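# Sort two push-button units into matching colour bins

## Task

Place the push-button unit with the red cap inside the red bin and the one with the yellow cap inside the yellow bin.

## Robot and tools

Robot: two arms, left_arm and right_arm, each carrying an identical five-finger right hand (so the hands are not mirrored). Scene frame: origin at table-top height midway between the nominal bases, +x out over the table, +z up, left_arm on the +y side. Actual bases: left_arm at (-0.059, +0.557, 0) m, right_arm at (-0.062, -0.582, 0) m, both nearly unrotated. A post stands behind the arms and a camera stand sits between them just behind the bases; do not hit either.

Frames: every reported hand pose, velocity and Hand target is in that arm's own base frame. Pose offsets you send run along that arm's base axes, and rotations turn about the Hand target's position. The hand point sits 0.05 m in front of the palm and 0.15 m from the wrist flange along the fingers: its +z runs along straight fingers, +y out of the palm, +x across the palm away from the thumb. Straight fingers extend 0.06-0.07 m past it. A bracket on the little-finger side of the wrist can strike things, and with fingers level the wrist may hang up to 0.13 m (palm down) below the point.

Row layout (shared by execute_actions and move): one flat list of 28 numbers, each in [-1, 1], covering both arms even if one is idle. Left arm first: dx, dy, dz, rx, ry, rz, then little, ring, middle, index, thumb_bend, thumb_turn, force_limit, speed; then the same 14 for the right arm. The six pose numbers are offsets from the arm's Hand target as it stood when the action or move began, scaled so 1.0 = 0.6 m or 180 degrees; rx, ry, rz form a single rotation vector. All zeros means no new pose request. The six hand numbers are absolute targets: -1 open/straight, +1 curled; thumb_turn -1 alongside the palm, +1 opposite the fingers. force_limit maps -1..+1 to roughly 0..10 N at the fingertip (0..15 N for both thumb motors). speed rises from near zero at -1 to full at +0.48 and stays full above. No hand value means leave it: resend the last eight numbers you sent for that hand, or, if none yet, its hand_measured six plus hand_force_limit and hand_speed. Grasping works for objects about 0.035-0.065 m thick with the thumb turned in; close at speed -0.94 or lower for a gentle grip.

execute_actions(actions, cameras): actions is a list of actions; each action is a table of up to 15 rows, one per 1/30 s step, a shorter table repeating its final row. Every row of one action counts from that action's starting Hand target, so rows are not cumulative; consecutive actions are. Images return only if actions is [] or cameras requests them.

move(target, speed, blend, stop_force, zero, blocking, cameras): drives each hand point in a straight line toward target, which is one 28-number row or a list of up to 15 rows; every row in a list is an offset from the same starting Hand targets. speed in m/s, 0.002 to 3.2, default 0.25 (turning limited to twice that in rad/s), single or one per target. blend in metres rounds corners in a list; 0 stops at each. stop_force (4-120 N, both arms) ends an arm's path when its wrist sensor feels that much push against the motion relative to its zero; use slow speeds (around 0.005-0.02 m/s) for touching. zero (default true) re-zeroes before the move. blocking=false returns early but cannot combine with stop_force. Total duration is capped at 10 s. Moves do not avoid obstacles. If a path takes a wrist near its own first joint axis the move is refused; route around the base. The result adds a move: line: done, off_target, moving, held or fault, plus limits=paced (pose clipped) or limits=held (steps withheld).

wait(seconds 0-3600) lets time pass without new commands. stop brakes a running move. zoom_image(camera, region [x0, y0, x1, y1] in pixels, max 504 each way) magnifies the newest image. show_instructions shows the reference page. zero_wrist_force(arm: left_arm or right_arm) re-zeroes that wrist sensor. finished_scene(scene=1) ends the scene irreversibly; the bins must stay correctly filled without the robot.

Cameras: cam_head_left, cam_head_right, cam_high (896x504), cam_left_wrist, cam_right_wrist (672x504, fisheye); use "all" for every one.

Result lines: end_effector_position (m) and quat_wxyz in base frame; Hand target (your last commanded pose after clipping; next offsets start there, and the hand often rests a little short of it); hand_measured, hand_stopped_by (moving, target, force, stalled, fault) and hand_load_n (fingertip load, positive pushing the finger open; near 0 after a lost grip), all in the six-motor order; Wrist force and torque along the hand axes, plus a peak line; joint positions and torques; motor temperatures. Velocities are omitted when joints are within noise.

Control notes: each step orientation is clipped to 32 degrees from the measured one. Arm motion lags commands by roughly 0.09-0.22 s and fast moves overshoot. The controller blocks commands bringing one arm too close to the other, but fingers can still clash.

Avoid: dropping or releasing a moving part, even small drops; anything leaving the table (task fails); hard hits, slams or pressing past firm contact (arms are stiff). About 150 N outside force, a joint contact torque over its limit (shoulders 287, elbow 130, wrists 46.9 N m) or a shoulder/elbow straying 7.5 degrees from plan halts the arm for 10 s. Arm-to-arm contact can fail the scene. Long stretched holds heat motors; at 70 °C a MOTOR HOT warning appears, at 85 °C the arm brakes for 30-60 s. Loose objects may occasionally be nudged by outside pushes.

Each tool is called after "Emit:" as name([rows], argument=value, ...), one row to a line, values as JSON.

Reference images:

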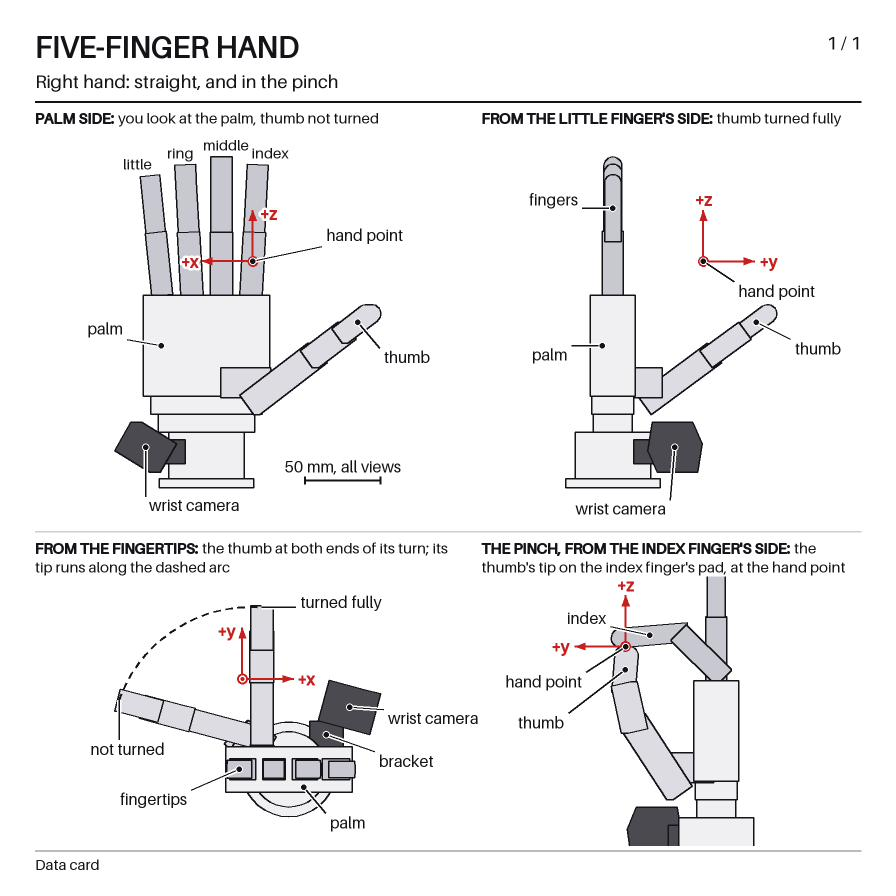

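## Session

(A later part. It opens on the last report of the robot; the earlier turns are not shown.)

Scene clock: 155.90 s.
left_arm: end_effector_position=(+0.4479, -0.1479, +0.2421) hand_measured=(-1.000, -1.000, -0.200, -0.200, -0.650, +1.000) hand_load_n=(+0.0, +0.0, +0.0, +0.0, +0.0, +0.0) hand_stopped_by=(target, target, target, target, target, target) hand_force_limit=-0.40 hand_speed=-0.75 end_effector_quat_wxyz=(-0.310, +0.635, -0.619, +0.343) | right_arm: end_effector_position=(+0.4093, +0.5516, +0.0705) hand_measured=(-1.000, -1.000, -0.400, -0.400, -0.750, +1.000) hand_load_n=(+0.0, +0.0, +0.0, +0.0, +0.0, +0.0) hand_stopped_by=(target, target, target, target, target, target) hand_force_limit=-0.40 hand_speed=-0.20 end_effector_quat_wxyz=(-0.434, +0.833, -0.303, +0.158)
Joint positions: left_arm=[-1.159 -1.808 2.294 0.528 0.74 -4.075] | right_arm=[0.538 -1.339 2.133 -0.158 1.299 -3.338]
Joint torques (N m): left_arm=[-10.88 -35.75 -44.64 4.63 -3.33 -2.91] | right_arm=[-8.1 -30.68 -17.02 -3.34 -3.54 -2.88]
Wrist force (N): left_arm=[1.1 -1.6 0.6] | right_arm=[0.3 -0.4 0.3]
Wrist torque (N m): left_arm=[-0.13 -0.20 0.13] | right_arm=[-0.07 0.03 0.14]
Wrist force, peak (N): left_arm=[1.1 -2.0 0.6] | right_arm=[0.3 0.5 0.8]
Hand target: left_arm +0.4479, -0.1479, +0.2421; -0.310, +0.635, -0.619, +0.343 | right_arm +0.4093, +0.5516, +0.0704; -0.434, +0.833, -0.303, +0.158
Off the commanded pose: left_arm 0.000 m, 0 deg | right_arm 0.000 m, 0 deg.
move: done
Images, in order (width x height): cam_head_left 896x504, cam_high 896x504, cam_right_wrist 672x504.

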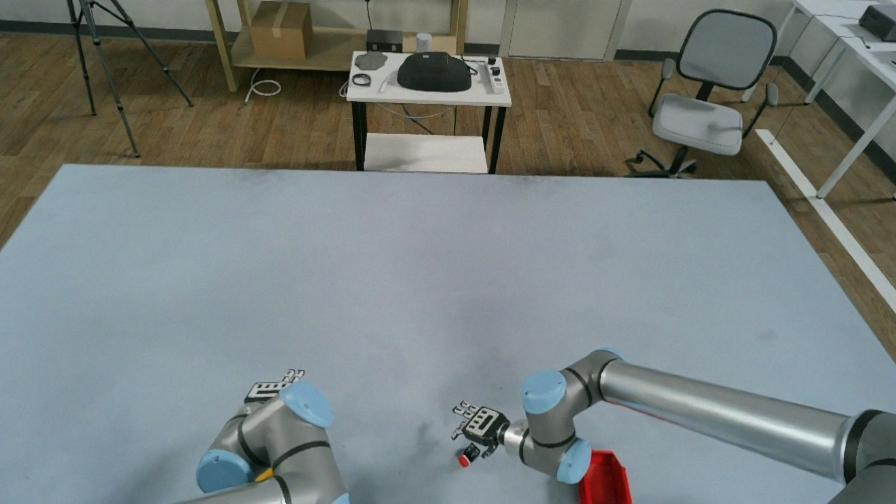

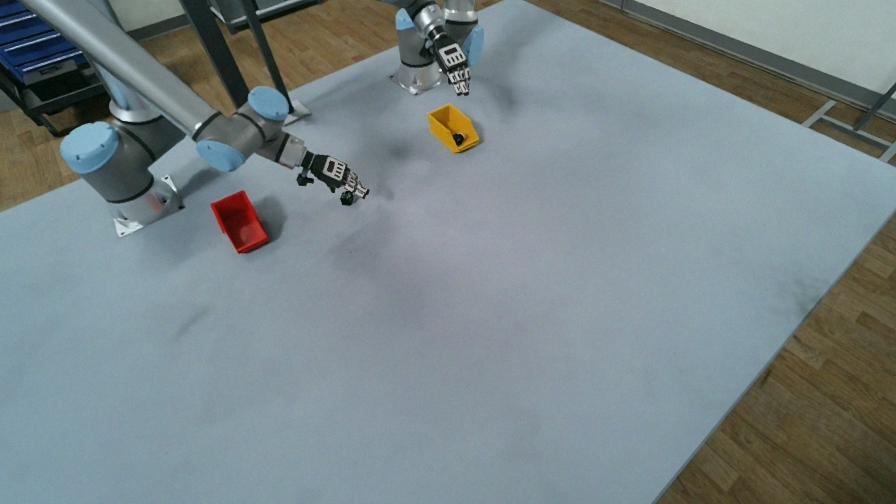

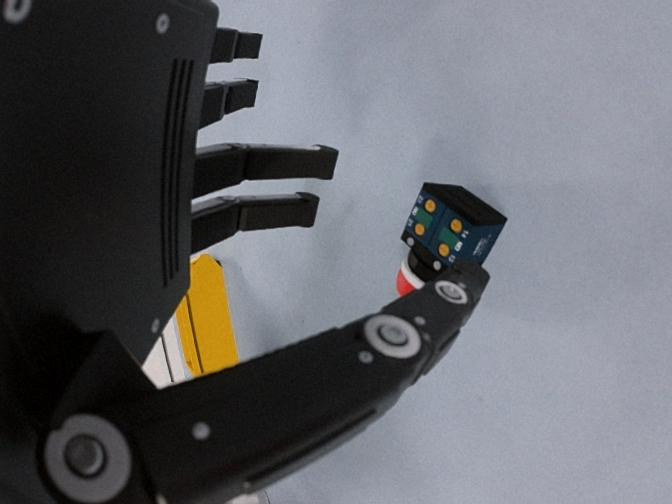

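Emit:
move(target=[0,0,0,0,0,0,-1,-1,-0.2,-0.2,-0.65,1,-0.4,-0.75, -0.0082,-0.0018,-0.045,0,0,0,-1,-1,-0.4,-0.4,-0.9,1,-0.4,-0.2], speed=0.05, stop_force=5, cameras=["cam_high","cam_right_wrist"])

Emit:
zoom_image(camera="cam_right_wrist", region=[190, 0, 672, 400])

Emit:
zoom_image(camera="cam_high", region=[260, 100, 420, 240])

Scene clock: 163.13 s.
left_arm: end_effector_position=(+0.4479, -0.1479, +0.2421) hand_measured=(-1.000, -1.000, -0.200, -0.200, -0.650, +1.000) hand_load_n=(-0.5, +0.0, +0.0, +0.0, +0.0, +0.0) hand_stopped_by=(target, target, target, target, target, target) hand_force_limit=-0.40 hand_speed=-0.75 end_effector_quat_wxyz=(-0.310, +0.635, -0.619, +0.343) | right_arm: end_effector_position=(+0.4044, +0.5505, +0.0434) hand_measured=(-1.000, -1.000, -0.400, -0.400, -0.900, +1.000) hand_load_n=(+0.0, +0.5, +0.0, +0.0, +0.0, +0.0) hand_stopped_by=(target, target, target, target, target, target) hand_force_limit=-0.40 hand_speed=-0.20 end_effector_quat_wxyz=(-0.434, +0.833, -0.303, +0.158)
Joint positions: left_arm=[-1.159 -1.808 2.294 0.528 0.74 -4.075] | right_arm=[0.542 -1.306 2.157 -0.215 1.302 -3.336]
Joint torques (N m): left_arm=[-9.72 -34.5 -42.22 4.83 -3.53 -2.54] | right_arm=[11.7 -30.27 -15.24 -3.04 2.2 3.71]
Wrist force (N): left_arm=[0.9 -1.5 0.6] | right_arm=[0.2 -0.1 0.5]
Wrist torque (N m): left_arm=[-0.12 -0.17 0.12] | right_arm=[-0.03 0.00 -0.07]
Wrist force, peak (N): left_arm=[1.0 -2.1 0.7] | right_arm=[0.3 -0.3 0.7]
Hand target: left_arm +0.4479, -0.1479, +0.2421; -0.310, +0.635, -0.619, +0.343 | right_arm +0.4044, +0.5505, +0.0434; -0.434, +0.833, -0.303, +0.158
Off the commanded pose: left_arm 0.000 m, 0 deg | right_arm 0.000 m, 0 deg.
move: done

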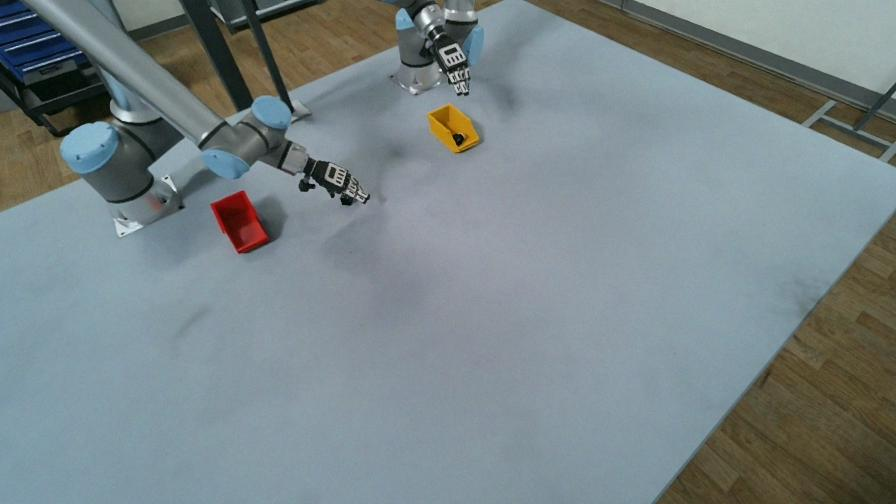

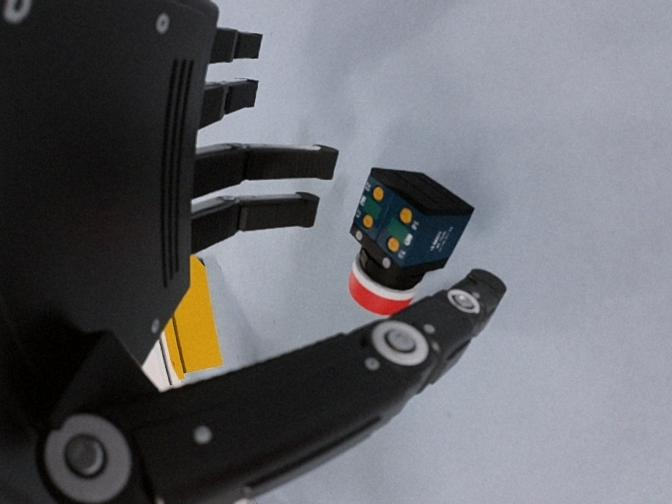

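Scaled by 1.046 from the camera's image (finer frame: 960x720).

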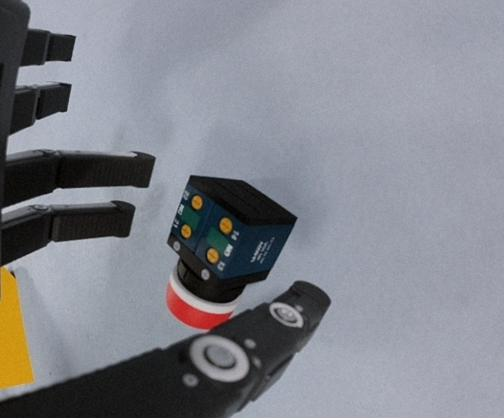

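Scaled by 3.150 from the camera's image (finer frame: 1280x720).

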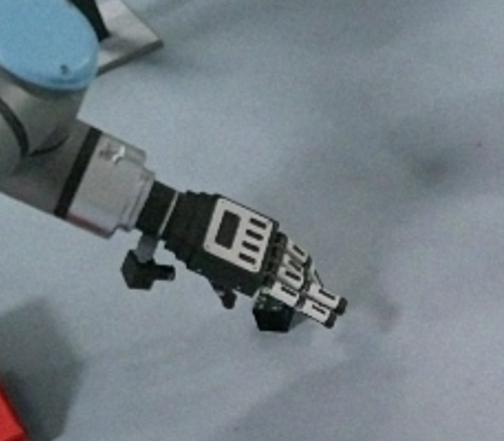

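Emit:
move(target=[0,0,0,0,0,0,-1,-1,-0.2,-0.2,-0.65,1,-0.4,-0.75, 0,0,-0.026,0,0,0,-1,-1,-0.4,-0.4,-0.9,1,-0.4,-0.2], speed=0.03, stop_force=5)

Emit:
move(target=[0,0,0,0,0,0,-1,-1,-0.2,-0.2,-0.65,1,-0.4,-0.75, 0,0,0,0,0,0,-1,-1,-0.25,-0.25,-0.7,1,-0.4,-0.6], speed=0.03, cameras=["cam_high","cam_right_wrist"])

Emit:
zoom_image(camera="cam_right_wrist", region=[190, 0, 672, 400])

Scene clock: 166.27 s.
left_arm: end_effector_position=(+0.4479, -0.1479, +0.2421) hand_measured=(-1.000, -1.000, -0.200, -0.200, -0.650, +1.000) hand_load_n=(+0.0, +0.0, +0.0, +0.0, +0.0, +0.0) hand_stopped_by=(target, target, target, target, target, target) hand_force_limit=-0.40 hand_speed=-0.75 end_effector_quat_wxyz=(-0.310, +0.635, -0.619, +0.343) | right_arm: end_effector_position=(+0.4044, +0.5505, +0.0278) hand_measured=(-1.000, -1.000, -0.400, -0.400, -0.900, +1.000) hand_load_n=(+0.0, -0.5, +0.0, +0.0, +0.0, +0.0) hand_stopped_by=(target, target, target, target, target, target) hand_force_limit=-0.40 hand_speed=-0.20 end_effector_quat_wxyz=(-0.434, +0.833, -0.303, +0.158)
Joint positions: left_arm=[-1.159 -1.808 2.294 0.528 0.74 -4.075] | right_arm=[0.542 -1.283 2.166 -0.247 1.302 -3.336]
Joint torques (N m): left_arm=[-9.47 -34.75 -41.78 4.59 -3.11 -2.91] | right_arm=[8.63 -32.48 -15.62 -2.88 1.66 1.89]
Wrist force (N): left_arm=[1.1 -1.4 0.7] | right_arm=[0.4 0.0 0.4]
Wrist torque (N m): left_arm=[-0.11 -0.21 0.14] | right_arm=[0.01 -0.01 -0.04]
Wrist force, peak (N): left_arm=[0.9 -2.1 0.7] | right_arm=[-0.2 0.0 0.8]
Hand target: left_arm +0.4479, -0.1479, +0.2421; -0.310, +0.635, -0.619, +0.343 | right_arm +0.4044, +0.5505, +0.0278; -0.434, +0.833, -0.303, +0.158
Off the commanded pose: left_arm 0.000 m, 0 deg | right_arm 0.000 m, 0 deg.
move: done

Scene clock: 166.90 s.
left_arm: end_effector_position=(+0.4479, -0.1479, +0.2421) hand_measured=(-1.000, -1.000, -0.200, -0.200, -0.650, +1.000) hand_load_n=(-0.5, +0.0, +0.0, +0.0, +0.5, +0.5) hand_stopped_by=(target, target, target, target, target, target) hand_force_limit=-0.40 hand_speed=-0.75 end_effector_quat_wxyz=(-0.310, +0.635, -0.619, +0.343) | right_arm: end_effector_position=(+0.4044, +0.5505, +0.0278) hand_measured=(-1.000, -1.000, -0.250, -0.250, -0.700, +1.000) hand_load_n=(+0.0, +0.0, +0.0, +0.0, +0.0, +0.0) hand_stopped_by=(target, target, target, target, target, target) hand_force_limit=-0.40 hand_speed=-0.60 end_effector_quat_wxyz=(-0.434, +0.833, -0.303, +0.158)
Joint positions: left_arm=[-1.159 -1.808 2.294 0.528 0.74 -4.075] | right_arm=[0.542 -1.283 2.166 -0.247 1.302 -3.336]
Joint torques (N m): left_arm=[-11.53 -34.7 -42.51 4.75 -3.46 -2.67] | right_arm=[7.96 -33.48 -15.39 -2.79 1.56 1.93]
Wrist force (N): left_arm=[0.9 -1.6 0.8] | right_arm=[0.2 -0.2 0.2]
Wrist torque (N m): left_arm=[-0.15 -0.17 0.11] | right_arm=[0.00 0.03 -0.06]
Wrist force, peak (N): left_arm=[1.0 -1.9 0.6] | right_arm=[0.0 -0.3 0.8]
Hand target: left_arm +0.4479, -0.1479, +0.2421; -0.310, +0.635, -0.619, +0.343 | right_arm +0.4044, +0.5505, +0.0278; -0.434, +0.833, -0.303, +0.158
Off the commanded pose: left_arm 0.000 m, 0 deg | right_arm 0.000 m, 0 deg.
move: done

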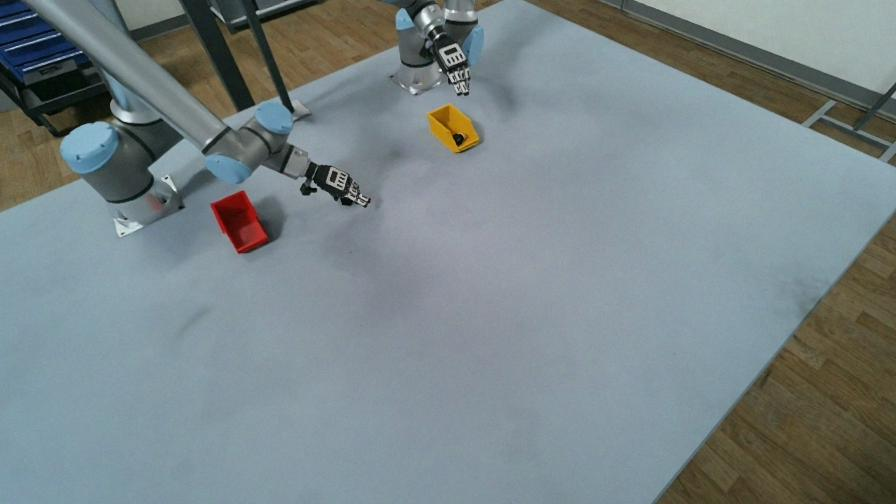

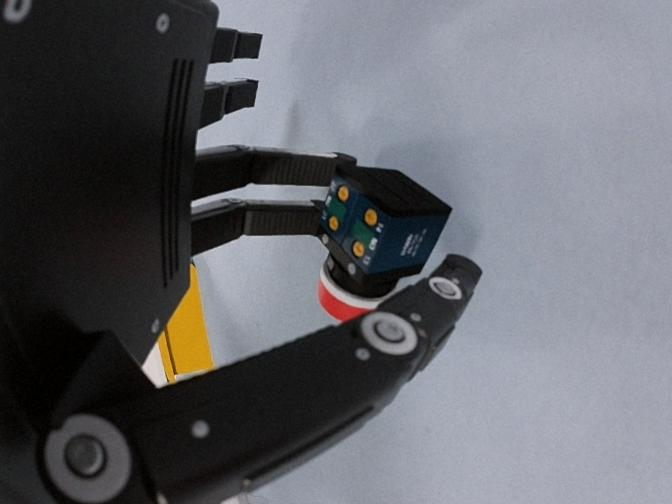

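Scaled by 1.046 from the camera's image (finer frame: 960x720).

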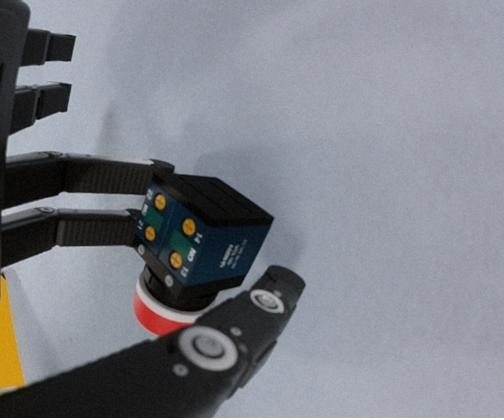

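Emit:
move(target=[0,0,0,0,0,0,-1,-1,-0.2,-0.2,-0.65,1,-0.4,-0.75, 0.0048,0.0057,0,0,0,0,-1,-1,-0.25,-0.25,-0.7,1,-0.4,-0.6], speed=0.03)

Emit:
move(target=[0,0,0,0,0,0,-1,-1,-0.2,-0.2,-0.65,1,-0.4,-0.75, 0,0,0,0,0,0,-1,-1,0.4,0.4,-0.1,1,-0.4,-0.8], speed=0.03, cameras=["cam_high","cam_right_wrist"])

Emit:
zoom_image(camera="cam_right_wrist", region=[190, 0, 672, 400])

Scene clock: 168.83 s.
left_arm: end_effector_position=(+0.4479, -0.1479, +0.2421) hand_measured=(-1.000, -1.000, -0.200, -0.200, -0.650, +1.000) hand_load_n=(+0.0, +0.0, +0.0, +0.5, +0.0, +0.0) hand_stopped_by=(target, target, target, target, target, target) hand_force_limit=-0.40 hand_speed=-0.75 end_effector_quat_wxyz=(-0.310, +0.635, -0.619, +0.343) | right_arm: end_effector_position=(+0.4072, +0.5538, +0.0278) hand_measured=(-1.000, -1.000, -0.250, -0.250, -0.700, +1.000) hand_load_n=(+0.0, +0.0, +0.0, +0.0, +0.0, +0.0) hand_stopped_by=(target, target, target, target, target, target) hand_force_limit=-0.40 hand_speed=-0.60 end_effector_quat_wxyz=(-0.434, +0.833, -0.303, +0.158)
Joint positions: left_arm=[-1.159 -1.808 2.294 0.528 0.74 -4.075] | right_arm=[0.545 -1.277 2.157 -0.244 1.304 -3.334]
Joint torques (N m): left_arm=[-10.05 -32.04 -42.04 4.5 -3.43 -2.85] | right_arm=[11.61 -34.41 -35.29 4.79 2.32 3.86]
Wrist force (N): left_arm=[0.8 -1.7 0.6] | right_arm=[-0.1 -0.1 0.3]
Wrist torque (N m): left_arm=[-0.16 -0.16 0.11] | right_arm=[0.00 0.07 -0.08]
Wrist force, peak (N): left_arm=[1.1 -2.0 0.5] | right_arm=[-0.4 -0.4 0.6]
Hand target: left_arm +0.4479, -0.1479, +0.2421; -0.310, +0.635, -0.619, +0.343 | right_arm +0.4073, +0.5539, +0.0278; -0.434, +0.833, -0.303, +0.158
Off the commanded pose: left_arm 0.000 m, 0 deg | right_arm 0.000 m, 0 deg.
move: done

Scene clock: 169.70 s.
left_arm: end_effector_position=(+0.4479, -0.1479, +0.2421) hand_measured=(-1.000, -1.000, -0.200, -0.200, -0.650, +1.000) hand_load_n=(+0.0, +0.0, +0.0, +0.0, +0.0, +0.0) hand_stopped_by=(target, target, target, target, target, target) hand_force_limit=-0.40 hand_speed=-0.75 end_effector_quat_wxyz=(-0.310, +0.635, -0.619, +0.343) | right_arm: end_effector_position=(+0.4073, +0.5539, +0.0278) hand_measured=(-1.000, -1.000, +0.042, +0.080, -0.552, +1.000) hand_load_n=(+0.0, +0.0, +1.0, +7.0, +8.0, -2.5) hand_stopped_by=(target, target, force, force, force, target) hand_force_limit=-0.40 hand_speed=-0.80 end_effector_quat_wxyz=(-0.434, +0.833, -0.303, +0.158)
Joint positions: left_arm=[-1.159 -1.808 2.294 0.528 0.74 -4.075] | right_arm=[0.545 -1.277 2.157 -0.244 1.304 -3.334]
Joint torques (N m): left_arm=[-11.1 -32.22 -41.27 4.43 -3.02 -2.7] | right_arm=[10.09 -33.44 -34.81 4.57 1.56 3.74]
Wrist force (N): left_arm=[0.9 -1.8 0.3] | right_arm=[0.1 -0.1 0.9]
Wrist torque (N m): left_arm=[-0.14 -0.16 0.11] | right_arm=[-0.07 0.02 -0.07]
Wrist force, peak (N): left_arm=[1.0 -1.9 0.8] | right_arm=[0.1 -0.1 0.9]
Hand target: left_arm +0.4479, -0.1479, +0.2421; -0.310, +0.635, -0.619, +0.343 | right_arm +0.4073, +0.5539, +0.0278; -0.434, +0.833, -0.303, +0.158
Off the commanded pose: left_arm 0.000 m, 0 deg | right_arm 0.000 m, 0 deg.
move: done

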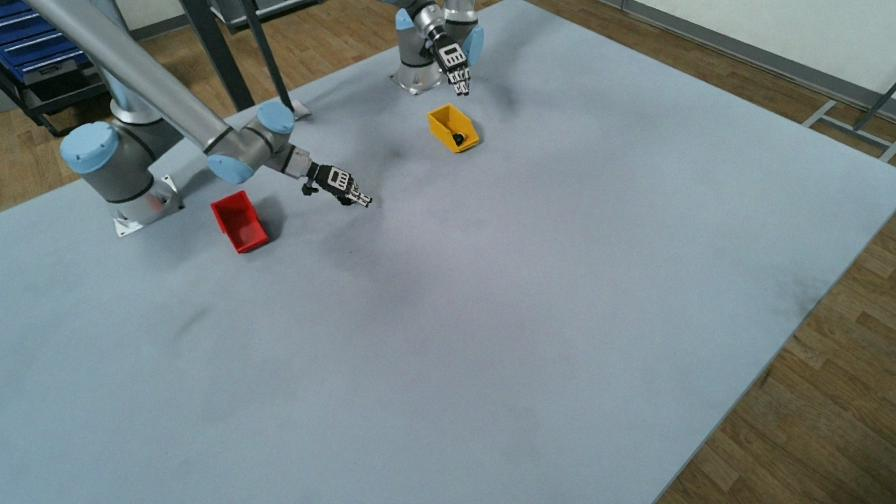

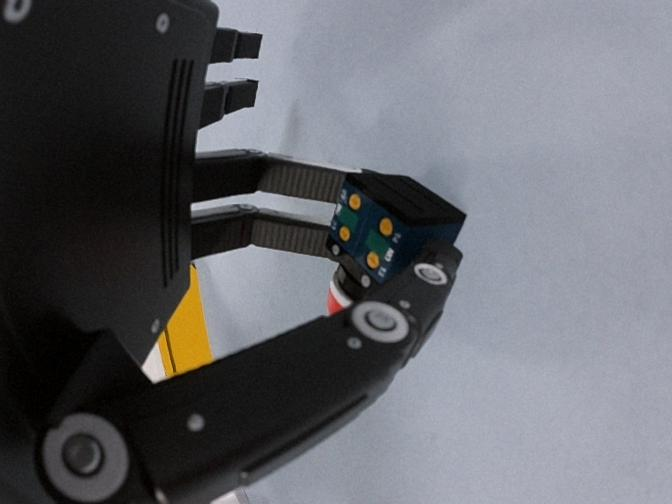

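Scaled by 1.046 from the camera's image (finer frame: 960x720).

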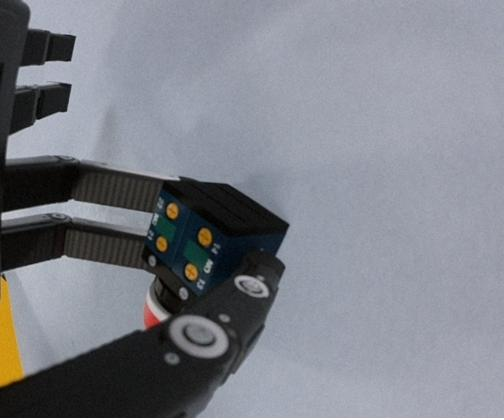

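Emit:
move(target=[0,0,0,0,0,0,-1,-1,-0.2,-0.2,-0.65,1,-0.4,-0.75, 0,0,0,0,0,0,-1,-1,0.5,0.4,-0.1,1,-0.2,-0.9], speed=0.03)

Emit:
move(target=[0,0,0,0,0,0,-1,-1,-0.2,-0.2,-0.65,1,-0.4,-0.75, 0,0,0.05,0,0,0,-1,-1,0.5,0.4,-0.1,1,-0.2,-0.9], speed=0.04, cameras=["cam_high","cam_right_wrist","cam_head_left"])

Emit:
zoom_image(camera="cam_right_wrist", region=[190, 0, 672, 400])

Scene clock: 171.67 s.
left_arm: end_effector_position=(+0.4479, -0.1479, +0.2421) hand_measured=(-1.000, -1.000, -0.200, -0.200, -0.650, +1.000) hand_load_n=(-0.5, +0.0, +0.0, +0.0, +0.0, +0.5) hand_stopped_by=(target, target, target, target, target, target) hand_force_limit=-0.40 hand_speed=-0.75 end_effector_quat_wxyz=(-0.310, +0.635, -0.619, +0.343) | right_arm: end_effector_position=(+0.4073, +0.5539, +0.0278) hand_measured=(-1.000, -1.000, +0.050, +0.080, -0.552, +1.000) hand_load_n=(+0.0, +0.0, +4.0, +6.0, +9.0, -2.5) hand_stopped_by=(target, target, force, force, force, target) hand_force_limit=-0.20 hand_speed=-0.90 end_effector_quat_wxyz=(-0.434, +0.833, -0.303, +0.158)
Joint positions: left_arm=[-1.159 -1.808 2.294 0.528 0.74 -4.075] | right_arm=[0.545 -1.277 2.157 -0.244 1.304 -3.334]
Joint torques (N m): left_arm=[-10.88 -34.74 -40.35 4.38 -3.22 -2.78] | right_arm=[6.46 -36.46 -34.51 2.96 -0.84 3.6]
Wrist force (N): left_arm=[0.9 -1.8 0.7] | right_arm=[0.4 -0.3 0.2]
Wrist torque (N m): left_arm=[-0.17 -0.18 0.11] | right_arm=[-0.04 0.01 -0.07]
Wrist force, peak (N): left_arm=[1.1 -2.0 0.5] | right_arm=[-0.1 0.5 1.0]
Hand target: left_arm +0.4479, -0.1479, +0.2421; -0.310, +0.635, -0.619, +0.343 | right_arm +0.4073, +0.5539, +0.0278; -0.434, +0.833, -0.303, +0.158
Off the commanded pose: left_arm 0.000 m, 0 deg | right_arm 0.000 m, 0 deg.
move: done

Scene clock: 172.83 s.
left_arm: end_effector_position=(+0.4479, -0.1479, +0.2421) hand_measured=(-1.000, -1.000, -0.200, -0.200, -0.650, +1.000) hand_load_n=(+0.0, +0.0, +0.0, +0.0, +0.0, +0.0) hand_stopped_by=(target, target, target, target, target, target) hand_force_limit=-0.40 hand_speed=-0.75 end_effector_quat_wxyz=(-0.310, +0.635, -0.619, +0.343) | right_arm: end_effector_position=(+0.4073, +0.5539, +0.0576) hand_measured=(-1.000, -1.000, +0.050, +0.080, -0.552, +1.000) hand_load_n=(+0.0, +0.0, +4.0, +6.0, +10.0, -2.5) hand_stopped_by=(target, target, force, force, force, target) hand_force_limit=-0.20 hand_speed=-0.90 end_effector_quat_wxyz=(-0.434, +0.833, -0.303, +0.158)
Joint positions: left_arm=[-1.159 -1.808 2.294 0.528 0.74 -4.075] | right_arm=[0.545 -1.32 2.14 -0.184 1.304 -3.334]
Joint torques (N m): left_arm=[-11.6 -33.25 -40.75 4.45 -3.24 -2.89] | right_arm=[5.7 -57.62 -37.3 4.34 -1.28 2.05]
Wrist force (N): left_arm=[1.2 -1.5 0.9] | right_arm=[0.1 0.3 0.9]
Wrist torque (N m): left_arm=[-0.14 -0.22 0.14] | right_arm=[-0.05 0.03 -0.06]
Wrist force, peak (N): left_arm=[1.3 -1.9 0.4] | right_arm=[-0.1 0.5 1.2]
Hand target: left_arm +0.4479, -0.1479, +0.2421; -0.310, +0.635, -0.619, +0.343 | right_arm +0.4073, +0.5539, +0.0578; -0.434, +0.833, -0.303, +0.158
Off the commanded pose: left_arm 0.000 m, 0 deg | right_arm 0.000 m, 0 deg.
move: done
Images, in order (width x height): cam_head_left 896x504, cam_high 896x504, cam_right_wrist 672x504.

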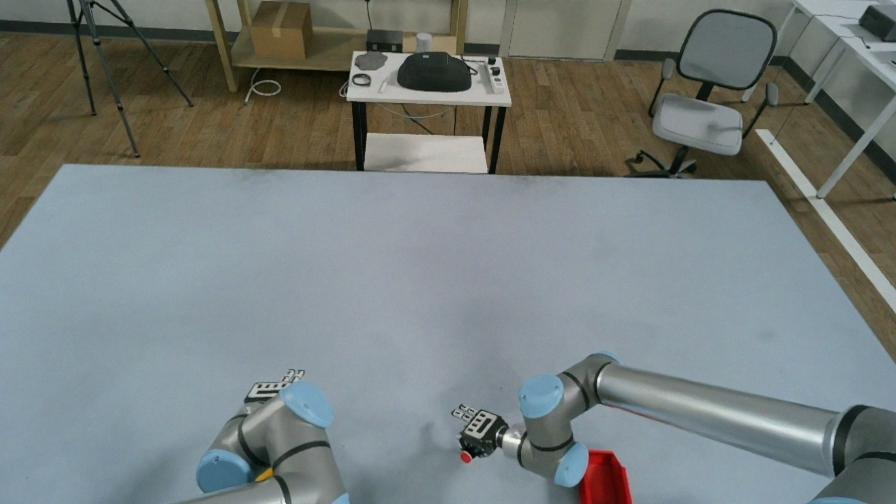

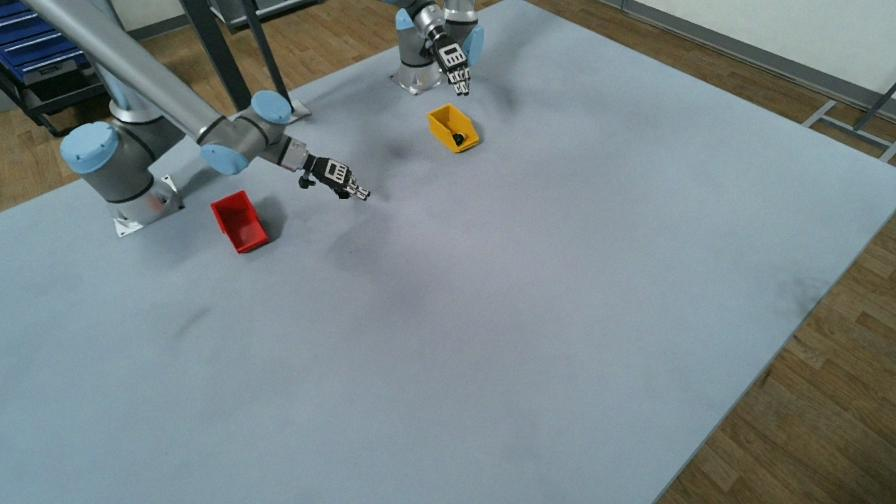

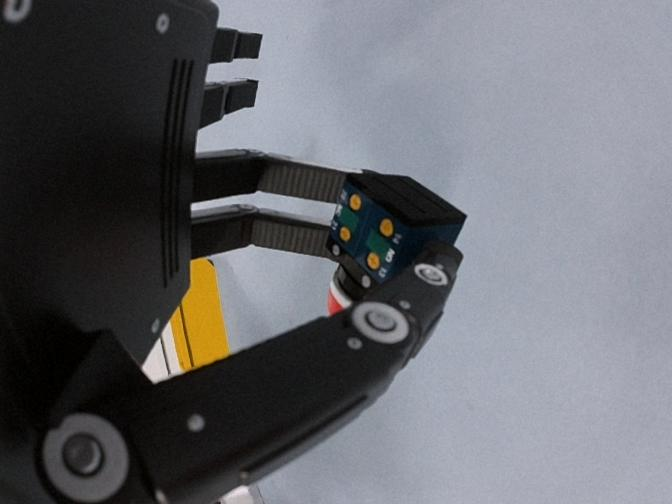

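Scaled by 1.046 from the camera's image (finer frame: 960x720).

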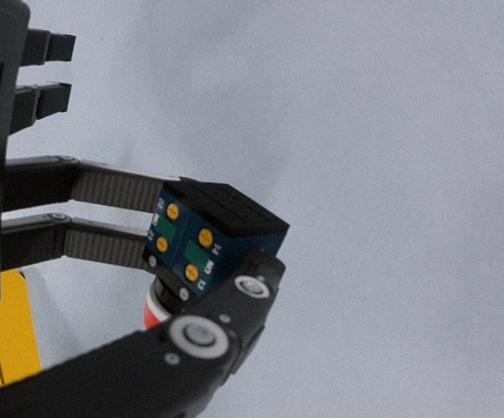

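Emit:
move([
  [0,0,0,0,0,0,-1,-1,-0.2,-0.2,-0.65,1,-0.4,-0.75, 0,0,0.30,0,0,0,-1,-1,0.5,0.4,-0.1,1,-0.2,-0.9],
  [0,0,0,0,0,0,-1,-1,-0.2,-0.2,-0.65,1,-0.4,-0.75, -0.012,-0.615,0.304,0,0,-0.277,-1,-1,0.5,0.4,-0.1,1,-0.2,-0.9],
], speed=0.15, blend=0.03, cameras=["all"])

Emit:
zoom_image(camera="cam_right_wrist", region=[190, 0, 672, 480])

Emit:
zoom_image(camera="cam_high", region=[160, 140, 300, 270])

Scene clock: 181.20 s.
left_arm: end_effector_position=(+0.4479, -0.1479, +0.2421) hand_measured=(-1.000, -1.000, -0.200, -0.200, -0.650, +1.000) hand_load_n=(+0.0, +0.0, +0.0, +0.0, +0.0, +0.0) hand_stopped_by=(target, target, target, target, target, target) hand_force_limit=-0.40 hand_speed=-0.75 end_effector_quat_wxyz=(-0.310, +0.635, -0.619, +0.343) | right_arm: end_effector_position=(+0.4001, +0.1850, +0.2402) hand_measured=(-1.000, -1.000, +0.050, +0.080, -0.552, +1.000) hand_load_n=(+0.0, +0.0, +4.5, +6.0, +9.5, -2.0) hand_stopped_by=(target, target, force, force, force, target) hand_force_limit=-0.20 hand_speed=-0.90 end_effector_quat_wxyz=(-0.327, +0.628, -0.626, +0.327)
Joint positions: left_arm=[-1.159 -1.808 2.294 0.528 0.74 -4.075] | right_arm=[-0.098 -2.028 2.367 0.274 1.489 -3.199]
Joint torques (N m): left_arm=[-10.73 -30.5 -39.44 4.57 -3.05 -2.73] | right_arm=[-6.8 -15.51 -27.91 4.79 -3.03 -2.79]
Wrist force (N): left_arm=[0.8 -1.6 0.7] | right_arm=[0.0 0.6 0.7]
Wrist torque (N m): left_arm=[-0.15 -0.16 0.11] | right_arm=[0.11 0.09 0.11]
Wrist force, peak (N): left_arm=[1.0 -2.2 0.6] | right_arm=[0.0 1.5 1.2]
Hand target: left_arm +0.4479, -0.1479, +0.2421; -0.310, +0.635, -0.619, +0.343 | right_arm +0.4001, +0.1849, +0.2402; -0.327, +0.628, -0.626, +0.327
Off the commanded pose: left_arm 0.000 m, 0 deg | right_arm 0.000 m, 0 deg.
move: done

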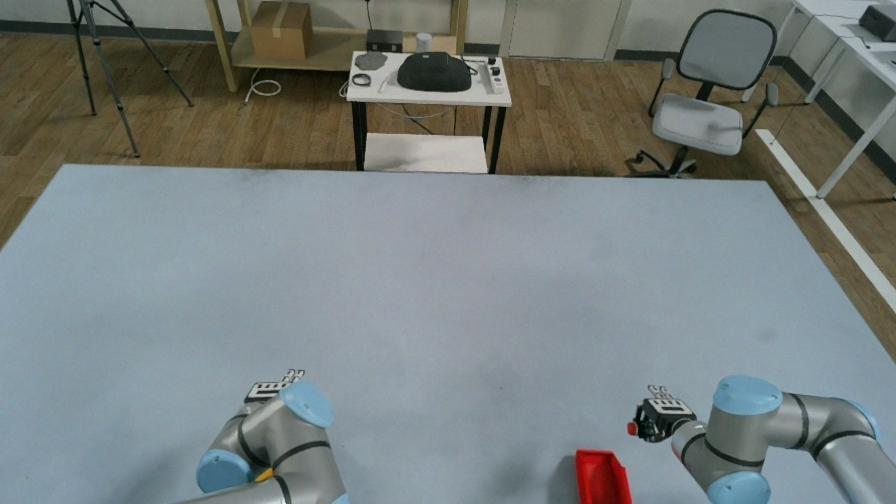

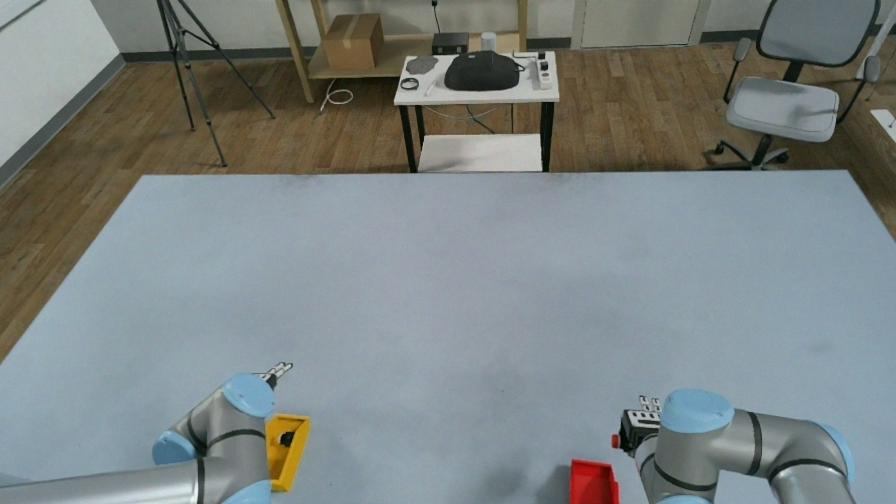

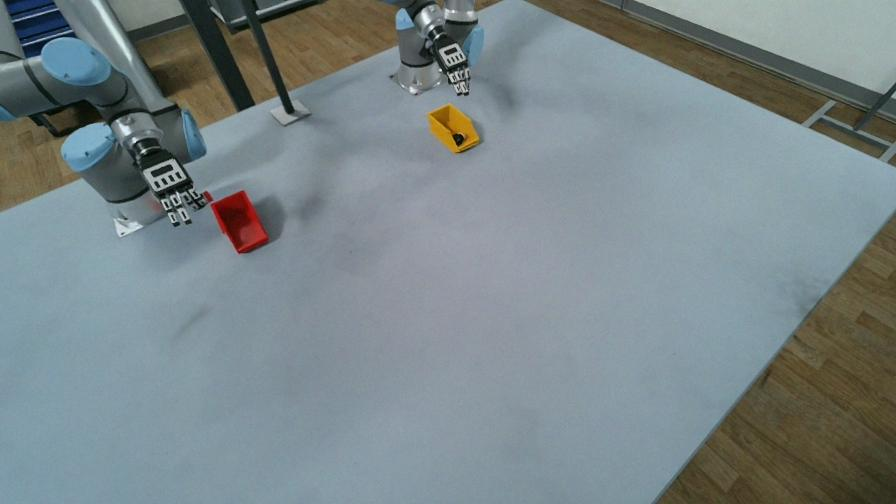

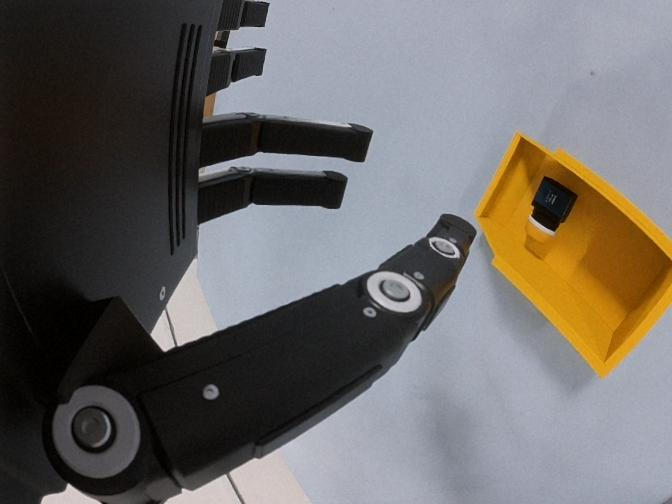

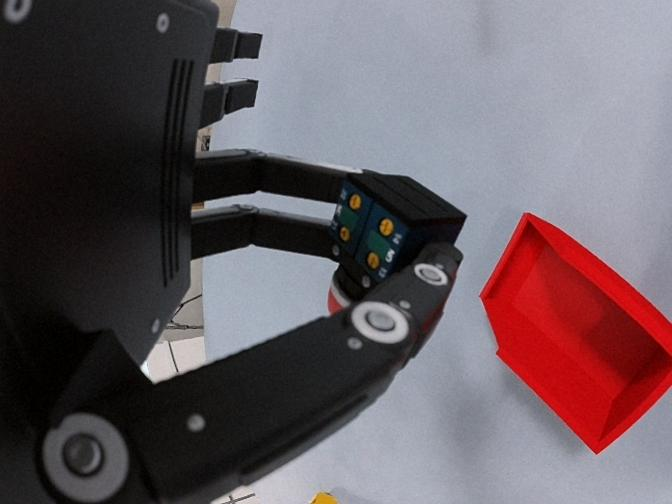

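Scaled by 1.046 from the camera's image (finer frame: 960x720).

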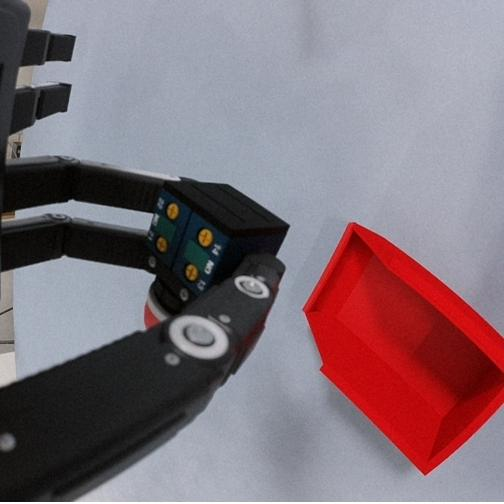

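Scaled by 3.600 from the camera's image (finer frame: 1280x720).

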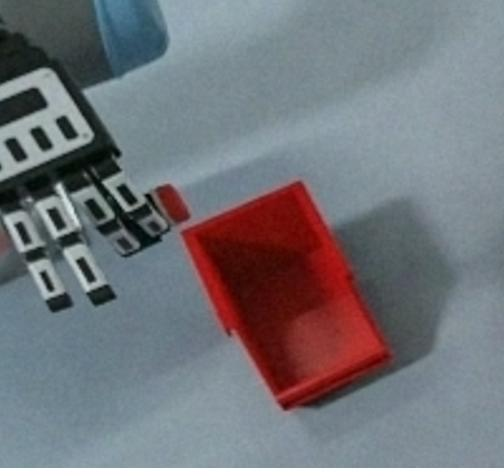

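Emit:
move(target=[0,0,0,0,0,0,-1,-1,-0.2,-0.2,-0.65,1,-0.4,-0.75, -0.0183,0.0867,-0.15,-0.033,0,-0.013,-1,-1,0.5,0.4,-0.1,1,-0.2,-0.9], speed=0.12, cameras=["cam_high","cam_right_wrist","cam_head_right"])

Emit:
zoom_image(camera="cam_right_wrist", region=[190, 0, 672, 480])

Emit:
zoom_image(camera="cam_high", region=[160, 140, 300, 270])

Scene clock: 187.00 s.
left_arm: end_effector_position=(+0.4479, -0.1479, +0.2421) hand_measured=(-1.000, -1.000, -0.200, -0.200, -0.650, +1.000) hand_load_n=(+0.0, +0.0, +0.0, +0.0, +0.0, +0.0) hand_stopped_by=(target, target, target, target, target, target) hand_force_limit=-0.40 hand_speed=-0.75 end_effector_quat_wxyz=(-0.310, +0.635, -0.619, +0.343) | right_arm: end_effector_position=(+0.3891, +0.2369, +0.1502) hand_measured=(-1.000, -1.000, +0.050, +0.080, -0.552, +1.000) hand_load_n=(+0.0, +0.0, +4.0, +6.0, +9.5, -2.0) hand_stopped_by=(target, target, force, force, force, target) hand_force_limit=-0.20 hand_speed=-0.90 end_effector_quat_wxyz=(-0.287, +0.631, -0.621, +0.365)
Joint positions: left_arm=[-1.159 -1.808 2.294 0.528 0.74 -4.075] | right_arm=[0.26 -1.802 2.41 0.03 1.873 -3.051]
Joint torques (N m): left_arm=[-10.17 -30.74 -38.42 4.61 -3.67 -2.33] | right_arm=[10.95 4.47 -43.98 -2.99 3.56 4.04]
Wrist force (N): left_arm=[0.8 -1.7 0.6] | right_arm=[0.2 0.1 0.4]
Wrist torque (N m): left_arm=[-0.14 -0.16 0.11] | right_arm=[0.03 0.00 -0.06]
Wrist force, peak (N): left_arm=[1.1 -2.0 0.8] | right_arm=[-0.3 1.0 1.2]
Hand target: left_arm +0.4479, -0.1479, +0.2421; -0.310, +0.635, -0.619, +0.343 | right_arm +0.3891, +0.2370, +0.1502; -0.287, +0.631, -0.621, +0.365
Off the commanded pose: left_arm 0.000 m, 0 deg | right_arm 0.000 m, 0 deg.
move: done
Images, in order (width x height): cam_head_right 896x504, cam_high 896x504, cam_right_wrist 672x504.

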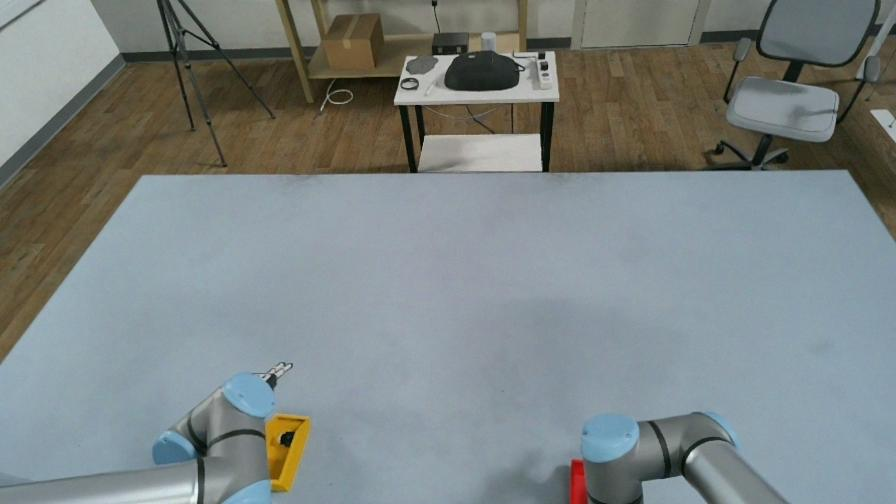

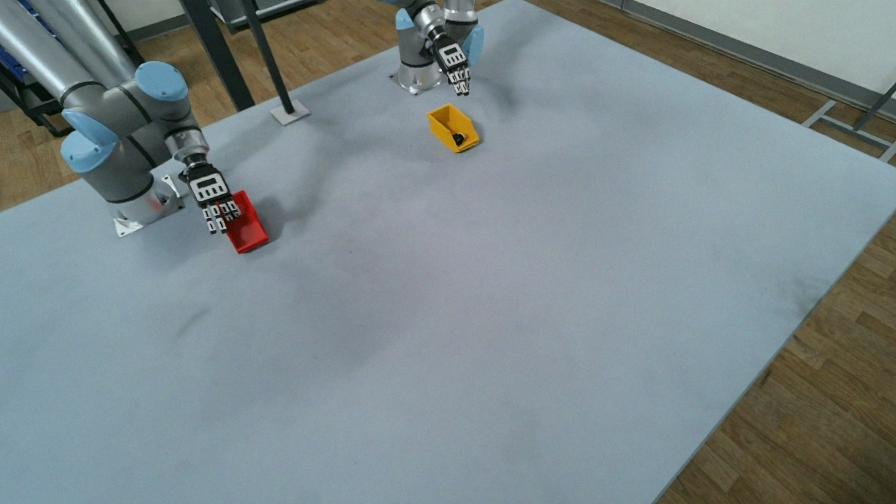

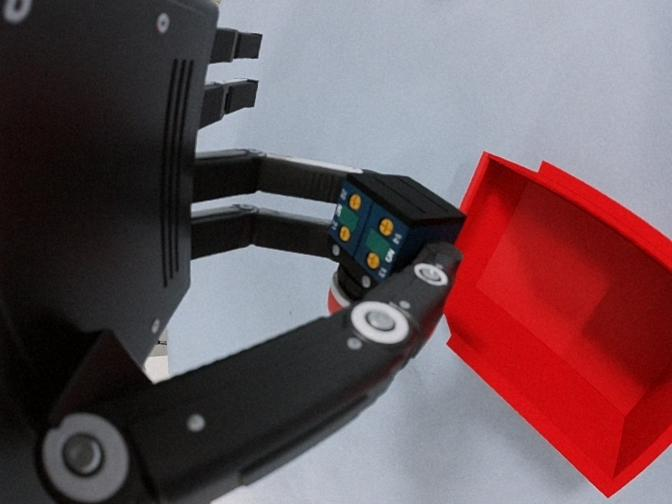

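Scaled by 1.046 from the camera's image (finer frame: 960x720).

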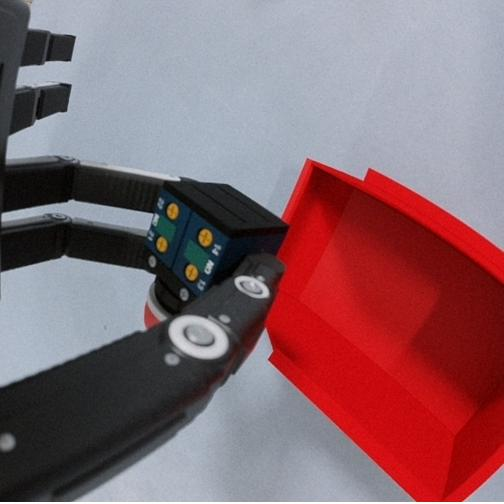

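Scaled by 3.600 from the camera's image (finer frame: 1280x720).

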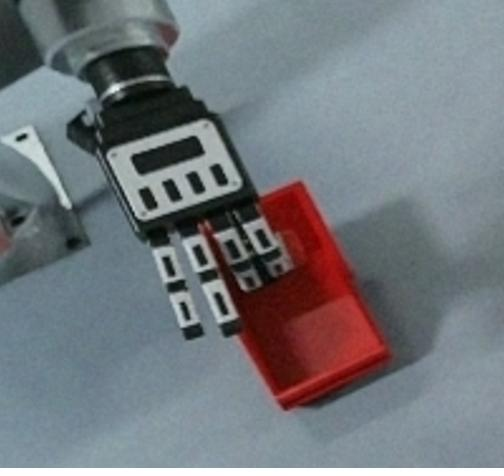

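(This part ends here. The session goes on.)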